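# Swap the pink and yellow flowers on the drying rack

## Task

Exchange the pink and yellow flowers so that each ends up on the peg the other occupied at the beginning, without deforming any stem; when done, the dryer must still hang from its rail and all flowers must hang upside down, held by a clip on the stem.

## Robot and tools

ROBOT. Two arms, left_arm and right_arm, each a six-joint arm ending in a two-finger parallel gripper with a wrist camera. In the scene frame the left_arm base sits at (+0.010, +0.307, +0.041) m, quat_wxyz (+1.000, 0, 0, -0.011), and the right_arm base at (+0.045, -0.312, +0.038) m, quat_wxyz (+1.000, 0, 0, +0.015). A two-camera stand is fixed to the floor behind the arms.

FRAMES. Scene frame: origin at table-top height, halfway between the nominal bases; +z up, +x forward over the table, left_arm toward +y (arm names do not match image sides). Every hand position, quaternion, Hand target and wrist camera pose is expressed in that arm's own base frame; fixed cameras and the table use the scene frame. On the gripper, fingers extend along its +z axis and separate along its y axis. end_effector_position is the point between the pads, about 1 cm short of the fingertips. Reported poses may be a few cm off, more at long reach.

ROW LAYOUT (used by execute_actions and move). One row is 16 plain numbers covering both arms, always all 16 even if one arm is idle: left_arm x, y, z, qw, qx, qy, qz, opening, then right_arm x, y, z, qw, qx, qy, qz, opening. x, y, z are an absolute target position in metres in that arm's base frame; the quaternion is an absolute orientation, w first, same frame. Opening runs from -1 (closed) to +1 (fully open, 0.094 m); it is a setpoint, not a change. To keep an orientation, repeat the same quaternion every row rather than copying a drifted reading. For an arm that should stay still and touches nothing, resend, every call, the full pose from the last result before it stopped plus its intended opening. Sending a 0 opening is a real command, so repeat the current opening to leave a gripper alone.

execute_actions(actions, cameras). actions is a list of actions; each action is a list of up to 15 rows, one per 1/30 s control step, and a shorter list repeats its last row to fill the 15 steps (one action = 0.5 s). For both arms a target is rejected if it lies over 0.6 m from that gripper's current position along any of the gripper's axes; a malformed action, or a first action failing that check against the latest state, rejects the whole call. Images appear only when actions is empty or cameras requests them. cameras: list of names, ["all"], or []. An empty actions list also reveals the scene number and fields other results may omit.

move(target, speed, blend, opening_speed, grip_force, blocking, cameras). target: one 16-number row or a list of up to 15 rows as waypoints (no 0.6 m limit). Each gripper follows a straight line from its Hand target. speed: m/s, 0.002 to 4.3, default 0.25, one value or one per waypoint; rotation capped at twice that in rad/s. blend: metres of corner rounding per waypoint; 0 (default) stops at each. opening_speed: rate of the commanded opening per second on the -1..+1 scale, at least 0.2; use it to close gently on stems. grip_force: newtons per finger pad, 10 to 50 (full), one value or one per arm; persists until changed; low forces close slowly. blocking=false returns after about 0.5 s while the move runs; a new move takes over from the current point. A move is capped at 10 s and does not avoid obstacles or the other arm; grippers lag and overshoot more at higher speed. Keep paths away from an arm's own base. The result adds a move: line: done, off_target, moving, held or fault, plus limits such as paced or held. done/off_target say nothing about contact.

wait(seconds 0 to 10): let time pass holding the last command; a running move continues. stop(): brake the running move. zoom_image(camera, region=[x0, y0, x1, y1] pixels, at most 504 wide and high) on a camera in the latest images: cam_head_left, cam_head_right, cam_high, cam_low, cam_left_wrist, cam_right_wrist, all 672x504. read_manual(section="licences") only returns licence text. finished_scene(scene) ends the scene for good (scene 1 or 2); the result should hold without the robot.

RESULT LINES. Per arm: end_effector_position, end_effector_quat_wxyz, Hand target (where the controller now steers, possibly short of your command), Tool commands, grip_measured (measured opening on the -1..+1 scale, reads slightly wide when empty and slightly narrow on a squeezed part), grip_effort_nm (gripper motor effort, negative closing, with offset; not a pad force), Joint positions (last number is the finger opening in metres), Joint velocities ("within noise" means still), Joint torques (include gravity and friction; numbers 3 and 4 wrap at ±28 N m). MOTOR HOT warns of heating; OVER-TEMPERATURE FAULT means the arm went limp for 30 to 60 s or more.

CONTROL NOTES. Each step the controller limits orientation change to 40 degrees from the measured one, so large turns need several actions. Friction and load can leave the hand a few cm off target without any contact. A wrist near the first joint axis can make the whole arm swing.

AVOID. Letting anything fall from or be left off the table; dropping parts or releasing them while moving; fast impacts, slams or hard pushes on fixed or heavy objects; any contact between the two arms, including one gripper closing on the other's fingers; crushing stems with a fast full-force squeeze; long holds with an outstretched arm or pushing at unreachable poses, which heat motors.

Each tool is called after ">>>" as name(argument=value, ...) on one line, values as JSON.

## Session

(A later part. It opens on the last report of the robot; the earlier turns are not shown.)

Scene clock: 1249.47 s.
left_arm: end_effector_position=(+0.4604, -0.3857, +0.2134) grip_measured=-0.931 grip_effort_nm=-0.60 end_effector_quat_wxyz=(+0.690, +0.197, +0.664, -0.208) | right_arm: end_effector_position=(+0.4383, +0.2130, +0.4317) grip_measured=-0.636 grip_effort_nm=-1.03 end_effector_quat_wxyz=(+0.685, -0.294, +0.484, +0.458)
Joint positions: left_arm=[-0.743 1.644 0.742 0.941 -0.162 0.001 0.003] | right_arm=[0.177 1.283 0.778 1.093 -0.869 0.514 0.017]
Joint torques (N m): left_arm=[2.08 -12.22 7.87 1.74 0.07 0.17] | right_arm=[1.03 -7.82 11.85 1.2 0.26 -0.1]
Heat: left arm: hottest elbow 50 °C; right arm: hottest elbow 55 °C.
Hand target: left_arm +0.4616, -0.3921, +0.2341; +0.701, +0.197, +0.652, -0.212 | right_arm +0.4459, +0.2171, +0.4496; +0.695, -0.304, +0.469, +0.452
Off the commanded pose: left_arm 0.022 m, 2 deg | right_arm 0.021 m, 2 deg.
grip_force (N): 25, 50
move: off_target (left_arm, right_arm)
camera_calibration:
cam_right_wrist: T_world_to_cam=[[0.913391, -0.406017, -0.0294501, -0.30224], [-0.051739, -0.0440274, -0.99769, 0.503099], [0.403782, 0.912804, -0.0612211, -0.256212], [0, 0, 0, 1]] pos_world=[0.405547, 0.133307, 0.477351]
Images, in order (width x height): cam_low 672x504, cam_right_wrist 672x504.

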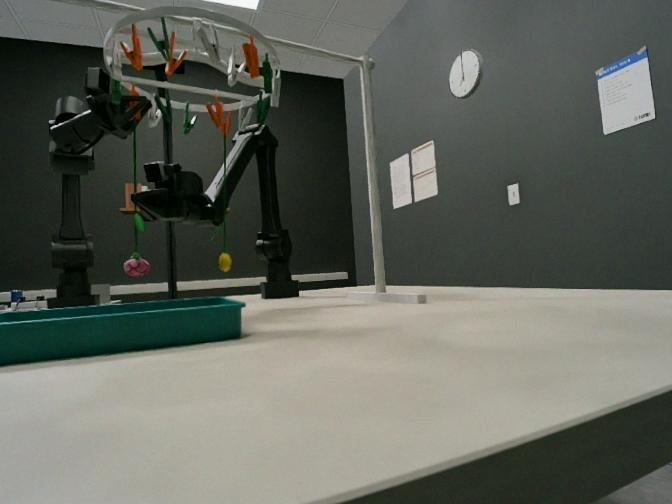

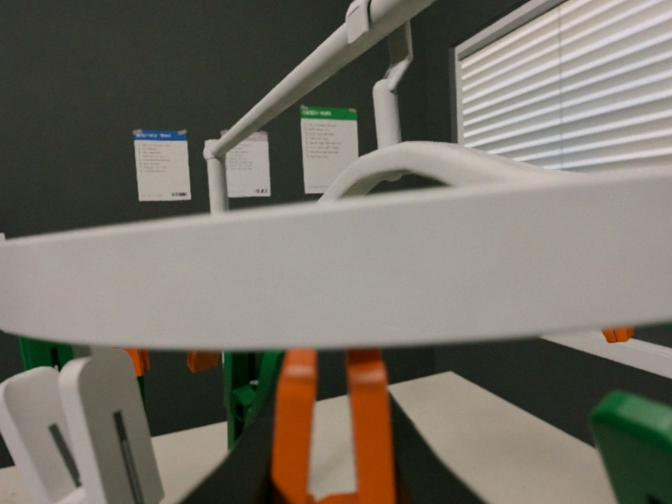

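>>> move(target=[[0.4620, -0.3925, 0.236, 0.7010, 0.1974, 0.6517, -0.2123, -1, 0.4470, 0.2175, 0.4500, 0.6953, -0.3046, 0.4690, 0.4515, -0.35]], speed=0.03, opening_speed=0.25, cameras=["cam_low", "cam_right_wrist", "cam_left_wrist"])

>>> zoom_image(camera="cam_low", region=[110, 90, 160, 150])

Scene clock: 1254.33 s.
left_arm: end_effector_position=(+0.4602, -0.3855, +0.2141) grip_measured=-0.931 grip_effort_nm=-0.60 end_effector_quat_wxyz=(+0.689, +0.197, +0.665, -0.208) | right_arm: end_effector_position=(+0.4383, +0.2130, +0.4317) grip_measured=-0.352 grip_effort_nm=0.08 end_effector_quat_wxyz=(+0.685, -0.294, +0.484, +0.458)
Joint positions: left_arm=[-0.743 1.64 0.742 0.935 -0.162 0.001 0.003] | right_arm=[0.177 1.283 0.778 1.093 -0.869 0.514 0.03]
Joint torques (N m): left_arm=[2.14 -12.34 7.97 1.74 0.06 0.17] | right_arm=[1.2 -7.77 11.88 1.16 0.26 -0.11]
Heat: left arm: hottest elbow 50 °C; right arm: hottest elbow 55 °C.
Hand target: left_arm +0.4616, -0.3921, +0.2361; +0.701, +0.197, +0.652, -0.212 | right_arm +0.4458, +0.2170, +0.4497; +0.695, -0.304, +0.469, +0.452
Off the commanded pose: left_arm 0.023 m, 2 deg | right_arm 0.021 m, 2 deg.
grip_force (N): 25, 50
move: off_target (left_arm, right_arm)
camera_calibration:
cam_left_wrist: T_world_to_cam=[[-0.544501, -0.838713, -0.00887943, -0.0709225], [-0.320197, 0.217636, -0.922013, 0.466345], [0.775237, -0.499194, -0.387057, -0.373908], [0, 0, 0, 1]] pos_world=[0.400572, -0.34763, 0.284623]
cam_right_wrist: T_world_to_cam=[[0.913391, -0.406017, -0.0294501, -0.30224], [-0.051739, -0.0440274, -0.99769, 0.503099], [0.403782, 0.912804, -0.0612211, -0.256212], [0, 0, 0, 1]] pos_world=[0.405547, 0.133307, 0.477351]
Images, in order (width x height): cam_low 672x504, cam_left_wrist 672x504, cam_right_wrist 672x504.

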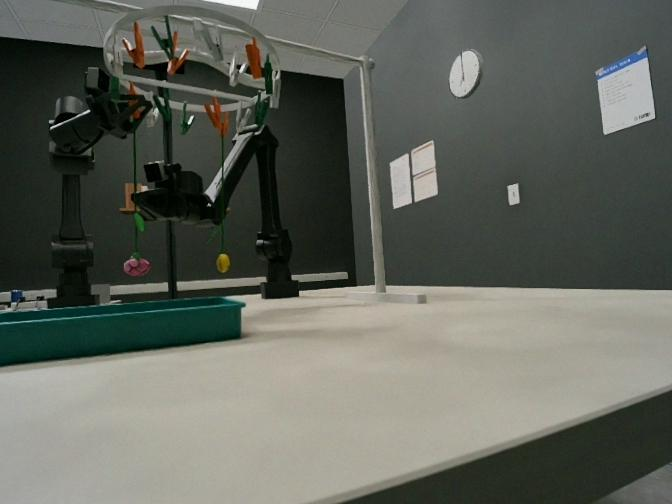

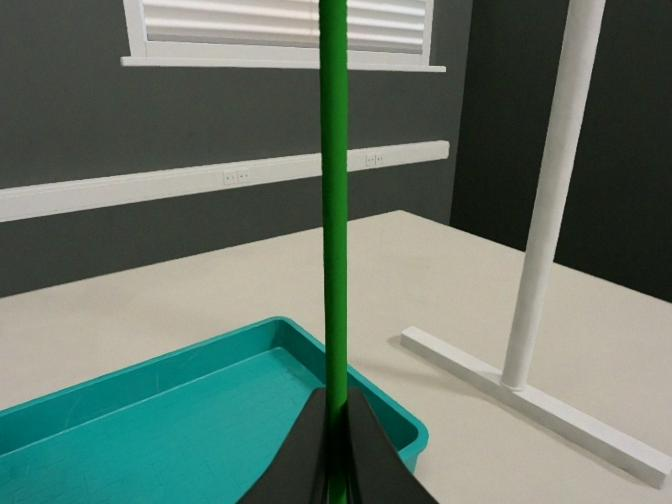

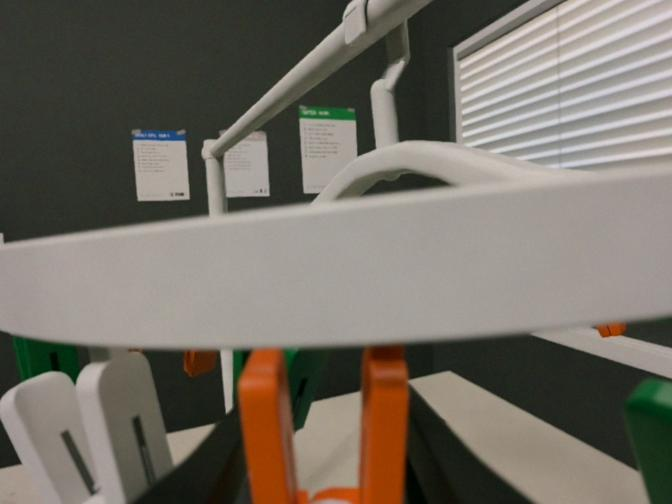

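Scaled by 8.400 from the camera's 672x504 image, which has a finer 960x720 frame.

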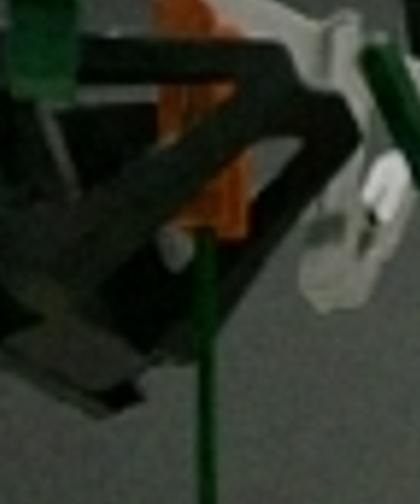

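>>> move(target=[[0.4620, -0.3925, 0.236, 0.7010, 0.1974, 0.6517, -0.2123, -0.8, 0.4470, 0.2175, 0.4500, 0.6953, -0.3046, 0.4690, 0.4515, 0.0]], speed=0.03, opening_speed=0.25, cameras=["cam_low", "cam_right_wrist", "cam_left_wrist"])

>>> zoom_image(camera="cam_low", region=[90, 80, 190, 290])

Scene clock: 1258.80 s.
left_arm: end_effector_position=(+0.4601, -0.3855, +0.2143) grip_measured=-0.802 grip_effort_nm=0.05 end_effector_quat_wxyz=(+0.689, +0.197, +0.665, -0.208) | right_arm: end_effector_position=(+0.4383, +0.2130, +0.4317) grip_measured=-0.002 grip_effort_nm=0.08 end_effector_quat_wxyz=(+0.685, -0.294, +0.484, +0.458)
Joint positions: left_arm=[-0.743 1.639 0.742 0.935 -0.162 0.001 0.009] | right_arm=[0.177 1.283 0.778 1.093 -0.869 0.514 0.047]
Joint torques (N m): left_arm=[2.08 -12.22 7.98 1.74 0.06 0.17] | right_arm=[0.91 -7.77 11.81 1.14 0.25 -0.11]
Heat: left arm: hottest elbow 50 °C; right arm: hottest elbow 55 °C.
Hand target: left_arm +0.4616, -0.3921, +0.2361; +0.701, +0.197, +0.652, -0.212 | right_arm +0.4458, +0.2170, +0.4497; +0.695, -0.304, +0.469, +0.452
Off the commanded pose: left_arm 0.023 m, 2 deg | right_arm 0.021 m, 2 deg.
grip_force (N): 25, 50
move: off_target (left_arm, right_arm)
camera_calibration:
cam_left_wrist: T_world_to_cam=[[-0.54452, -0.838701, -0.00886461, -0.070913], [-0.319944, 0.217467, -0.922141, 0.466405], [0.775328, -0.499288, -0.386752, -0.373987], [0, 0, 0, 1]] pos_world=[0.400572, -0.34763, 0.284822]
cam_right_wrist: T_world_to_cam=[[0.913391, -0.406017, -0.0294501, -0.30224], [-0.051739, -0.0440274, -0.99769, 0.503099], [0.403782, 0.912804, -0.0612211, -0.256212], [0, 0, 0, 1]] pos_world=[0.405547, 0.133307, 0.477351]
Images, in order (width x height): cam_low 672x504, cam_left_wrist 672x504, cam_right_wrist 672x504.

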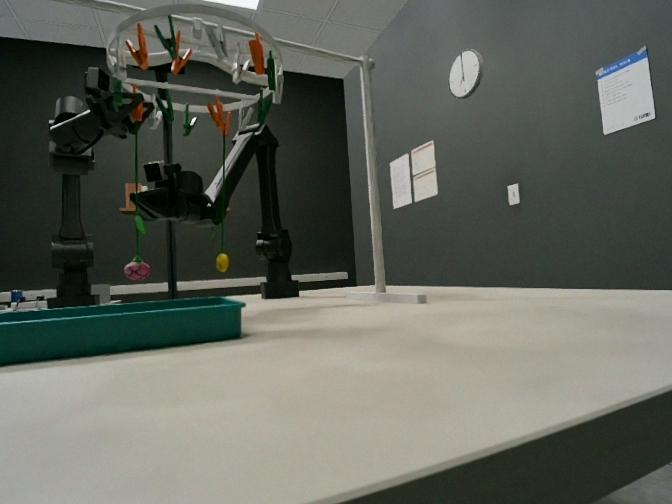

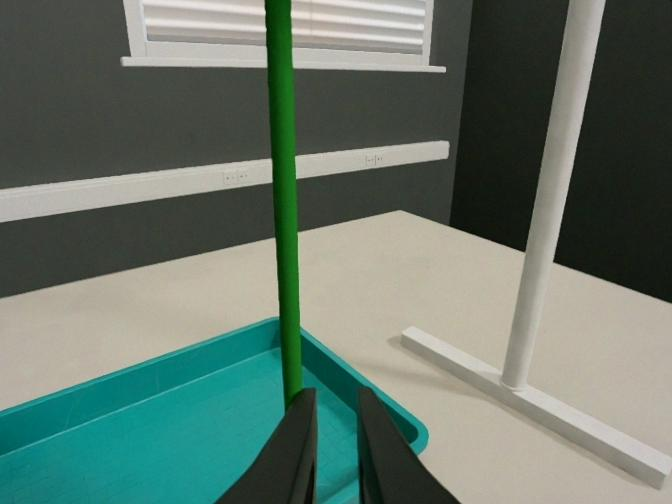

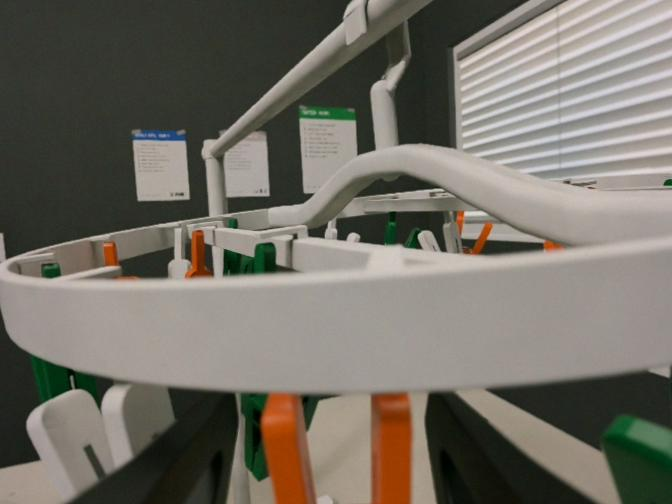

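Scaled by 2.400 from the camera's 672x504 image, which has a finer 960x720 frame.

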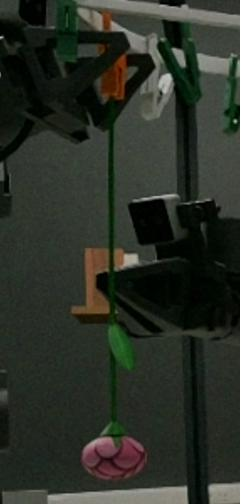

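>>> move(target=[[0.4620, -0.3925, 0.236, 0.7010, 0.1974, 0.6517, -0.2123, -0.2, 0.4440, 0.2165, 0.4250, 0.6953, -0.3046, 0.4690, 0.4515, 0.0], [0.3600, -0.3250, 0.215, 0.7010, 0.1974, 0.6517, -0.2123, -0.2, 0.3980, 0.1135, 0.3850, 0.6953, -0.3046, 0.4690, 0.4515, 0.0]], speed=[0.04, 0.08], opening_speed=0.3, cameras=["all"])

>>> zoom_image(camera="cam_low", region=[90, 80, 250, 290])

>>> zoom_image(camera="cam_right_wrist", region=[220, 150, 440, 450])

Scene clock: 1268.30 s.
left_arm: end_effector_position=(+0.3645, -0.3230, +0.2028) grip_measured=-0.202 grip_effort_nm=0.05 end_effector_quat_wxyz=(+0.690, +0.198, +0.665, -0.207) | right_arm: end_effector_position=(+0.3985, +0.1173, +0.3916) grip_measured=-0.001 grip_effort_nm=0.08 end_effector_quat_wxyz=(+0.699, -0.310, +0.470, +0.442)
Joint positions: left_arm=[-0.803 1.429 0.428 1.039 -0.222 0.006 0.038] | right_arm=[-0.09 1.314 0.624 1.569 -1.074 0.796 0.047]
Joint torques (N m): left_arm=[1.85 -8.29 5.46 2.96 -0.06 0.17] | right_arm=[-0.26 -7.3 5.82 1.39 0.39 0.21]
Heat: left arm: hottest elbow 50 °C; right arm: hottest elbow 54 °C.
Hand target: left_arm +0.3601, -0.3249, +0.2149; +0.701, +0.197, +0.652, -0.212 | right_arm +0.3981, +0.1139, +0.3853; +0.694, -0.303, +0.476, +0.446
Off the commanded pose: left_arm 0.013 m, 2 deg | right_arm 0.008 m, 1 deg.
joint sent to its limit (right arm) — joint 4 (wrist pitch), upper limit. The joint targets still meet the commanded pose.
grip_force (N): 25, 50
move: off_target (left_arm)
camera_calibration:
cam_left_wrist: T_world_to_cam=[[-0.544094, -0.838951, -0.0110378, -0.0704529], [-0.318705, 0.218827, -0.922249, 0.411617], [0.776137, -0.498272, -0.38644, -0.273046], [0, 0, 0, 1]] pos_world=[0.304772, -0.28523, 0.273319]
cam_right_wrist: T_world_to_cam=[[0.909508, -0.414735, 0.0280991, -0.325801], [0.00366678, -0.0595899, -0.998216, 0.436717], [0.41567, 0.907989, -0.0526768, -0.162663], [0, 0, 0, 1]] pos_world=[0.362331, 0.0385986, 0.436524]

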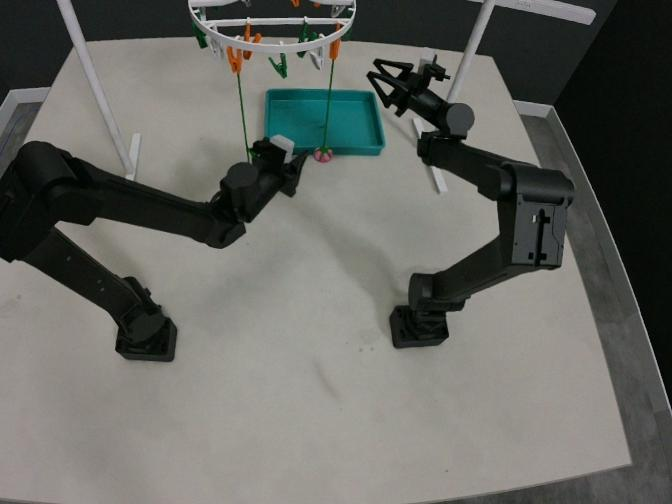

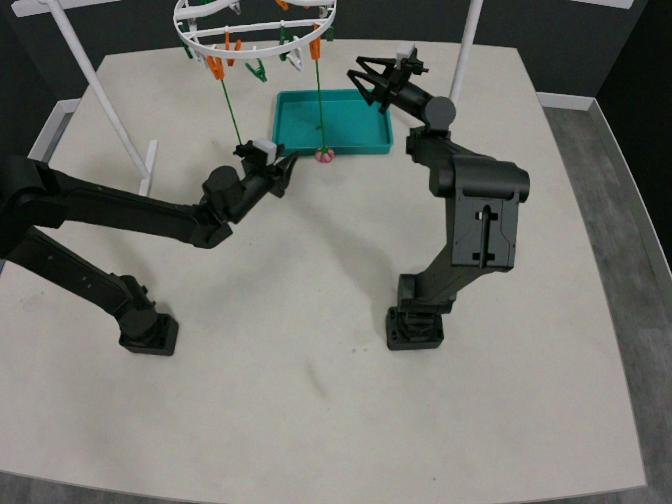

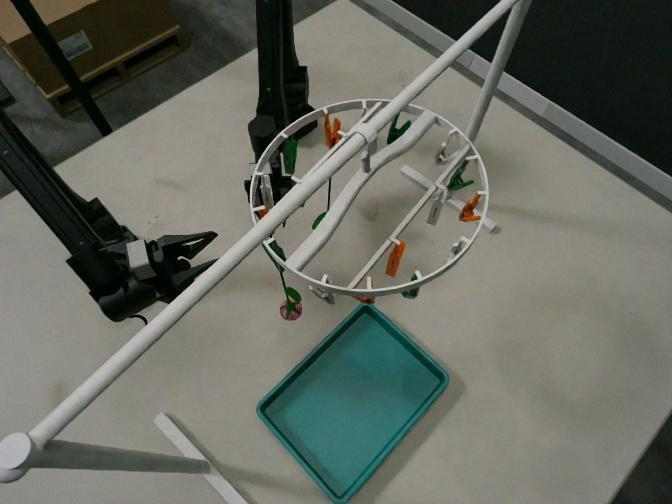

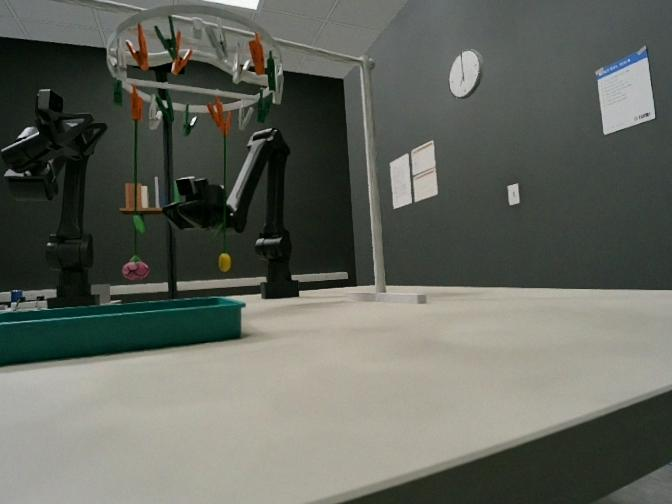

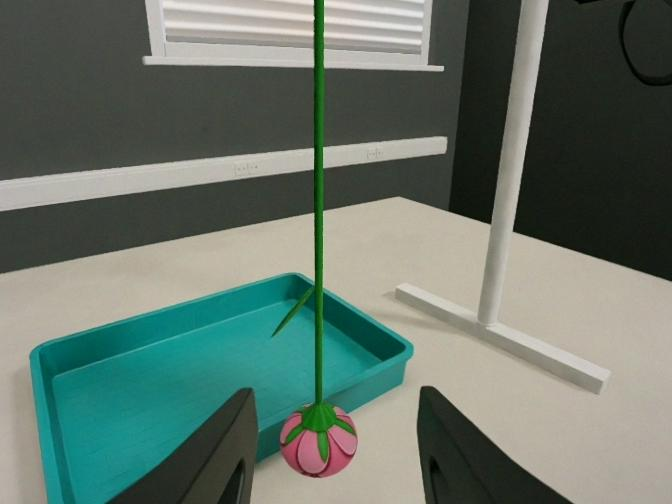

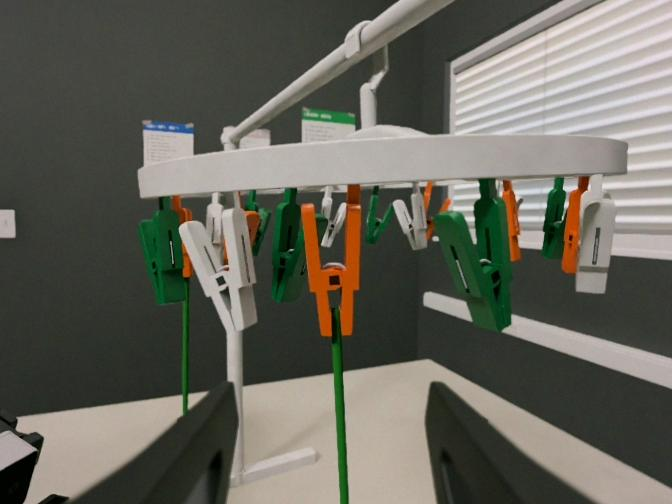

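Scaled by 2.400 from the camera's 672x504 image, which has a finer 960x720 frame.

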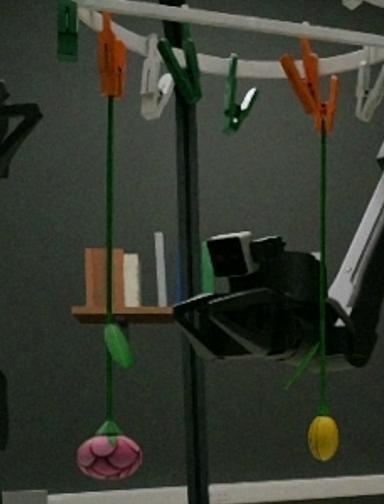

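Scaled by 1.680 from the camera's 672x504 image, which has a finer 960x720 frame.

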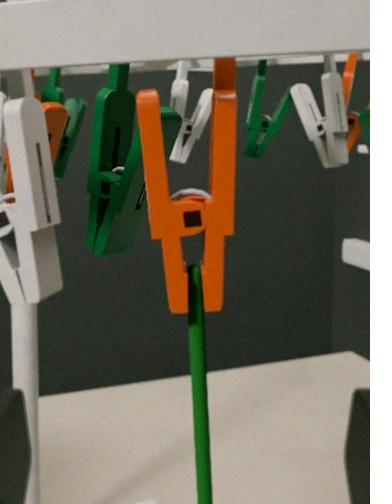

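>>> finished_scene(scene=1)

The scene is finished: the task was done.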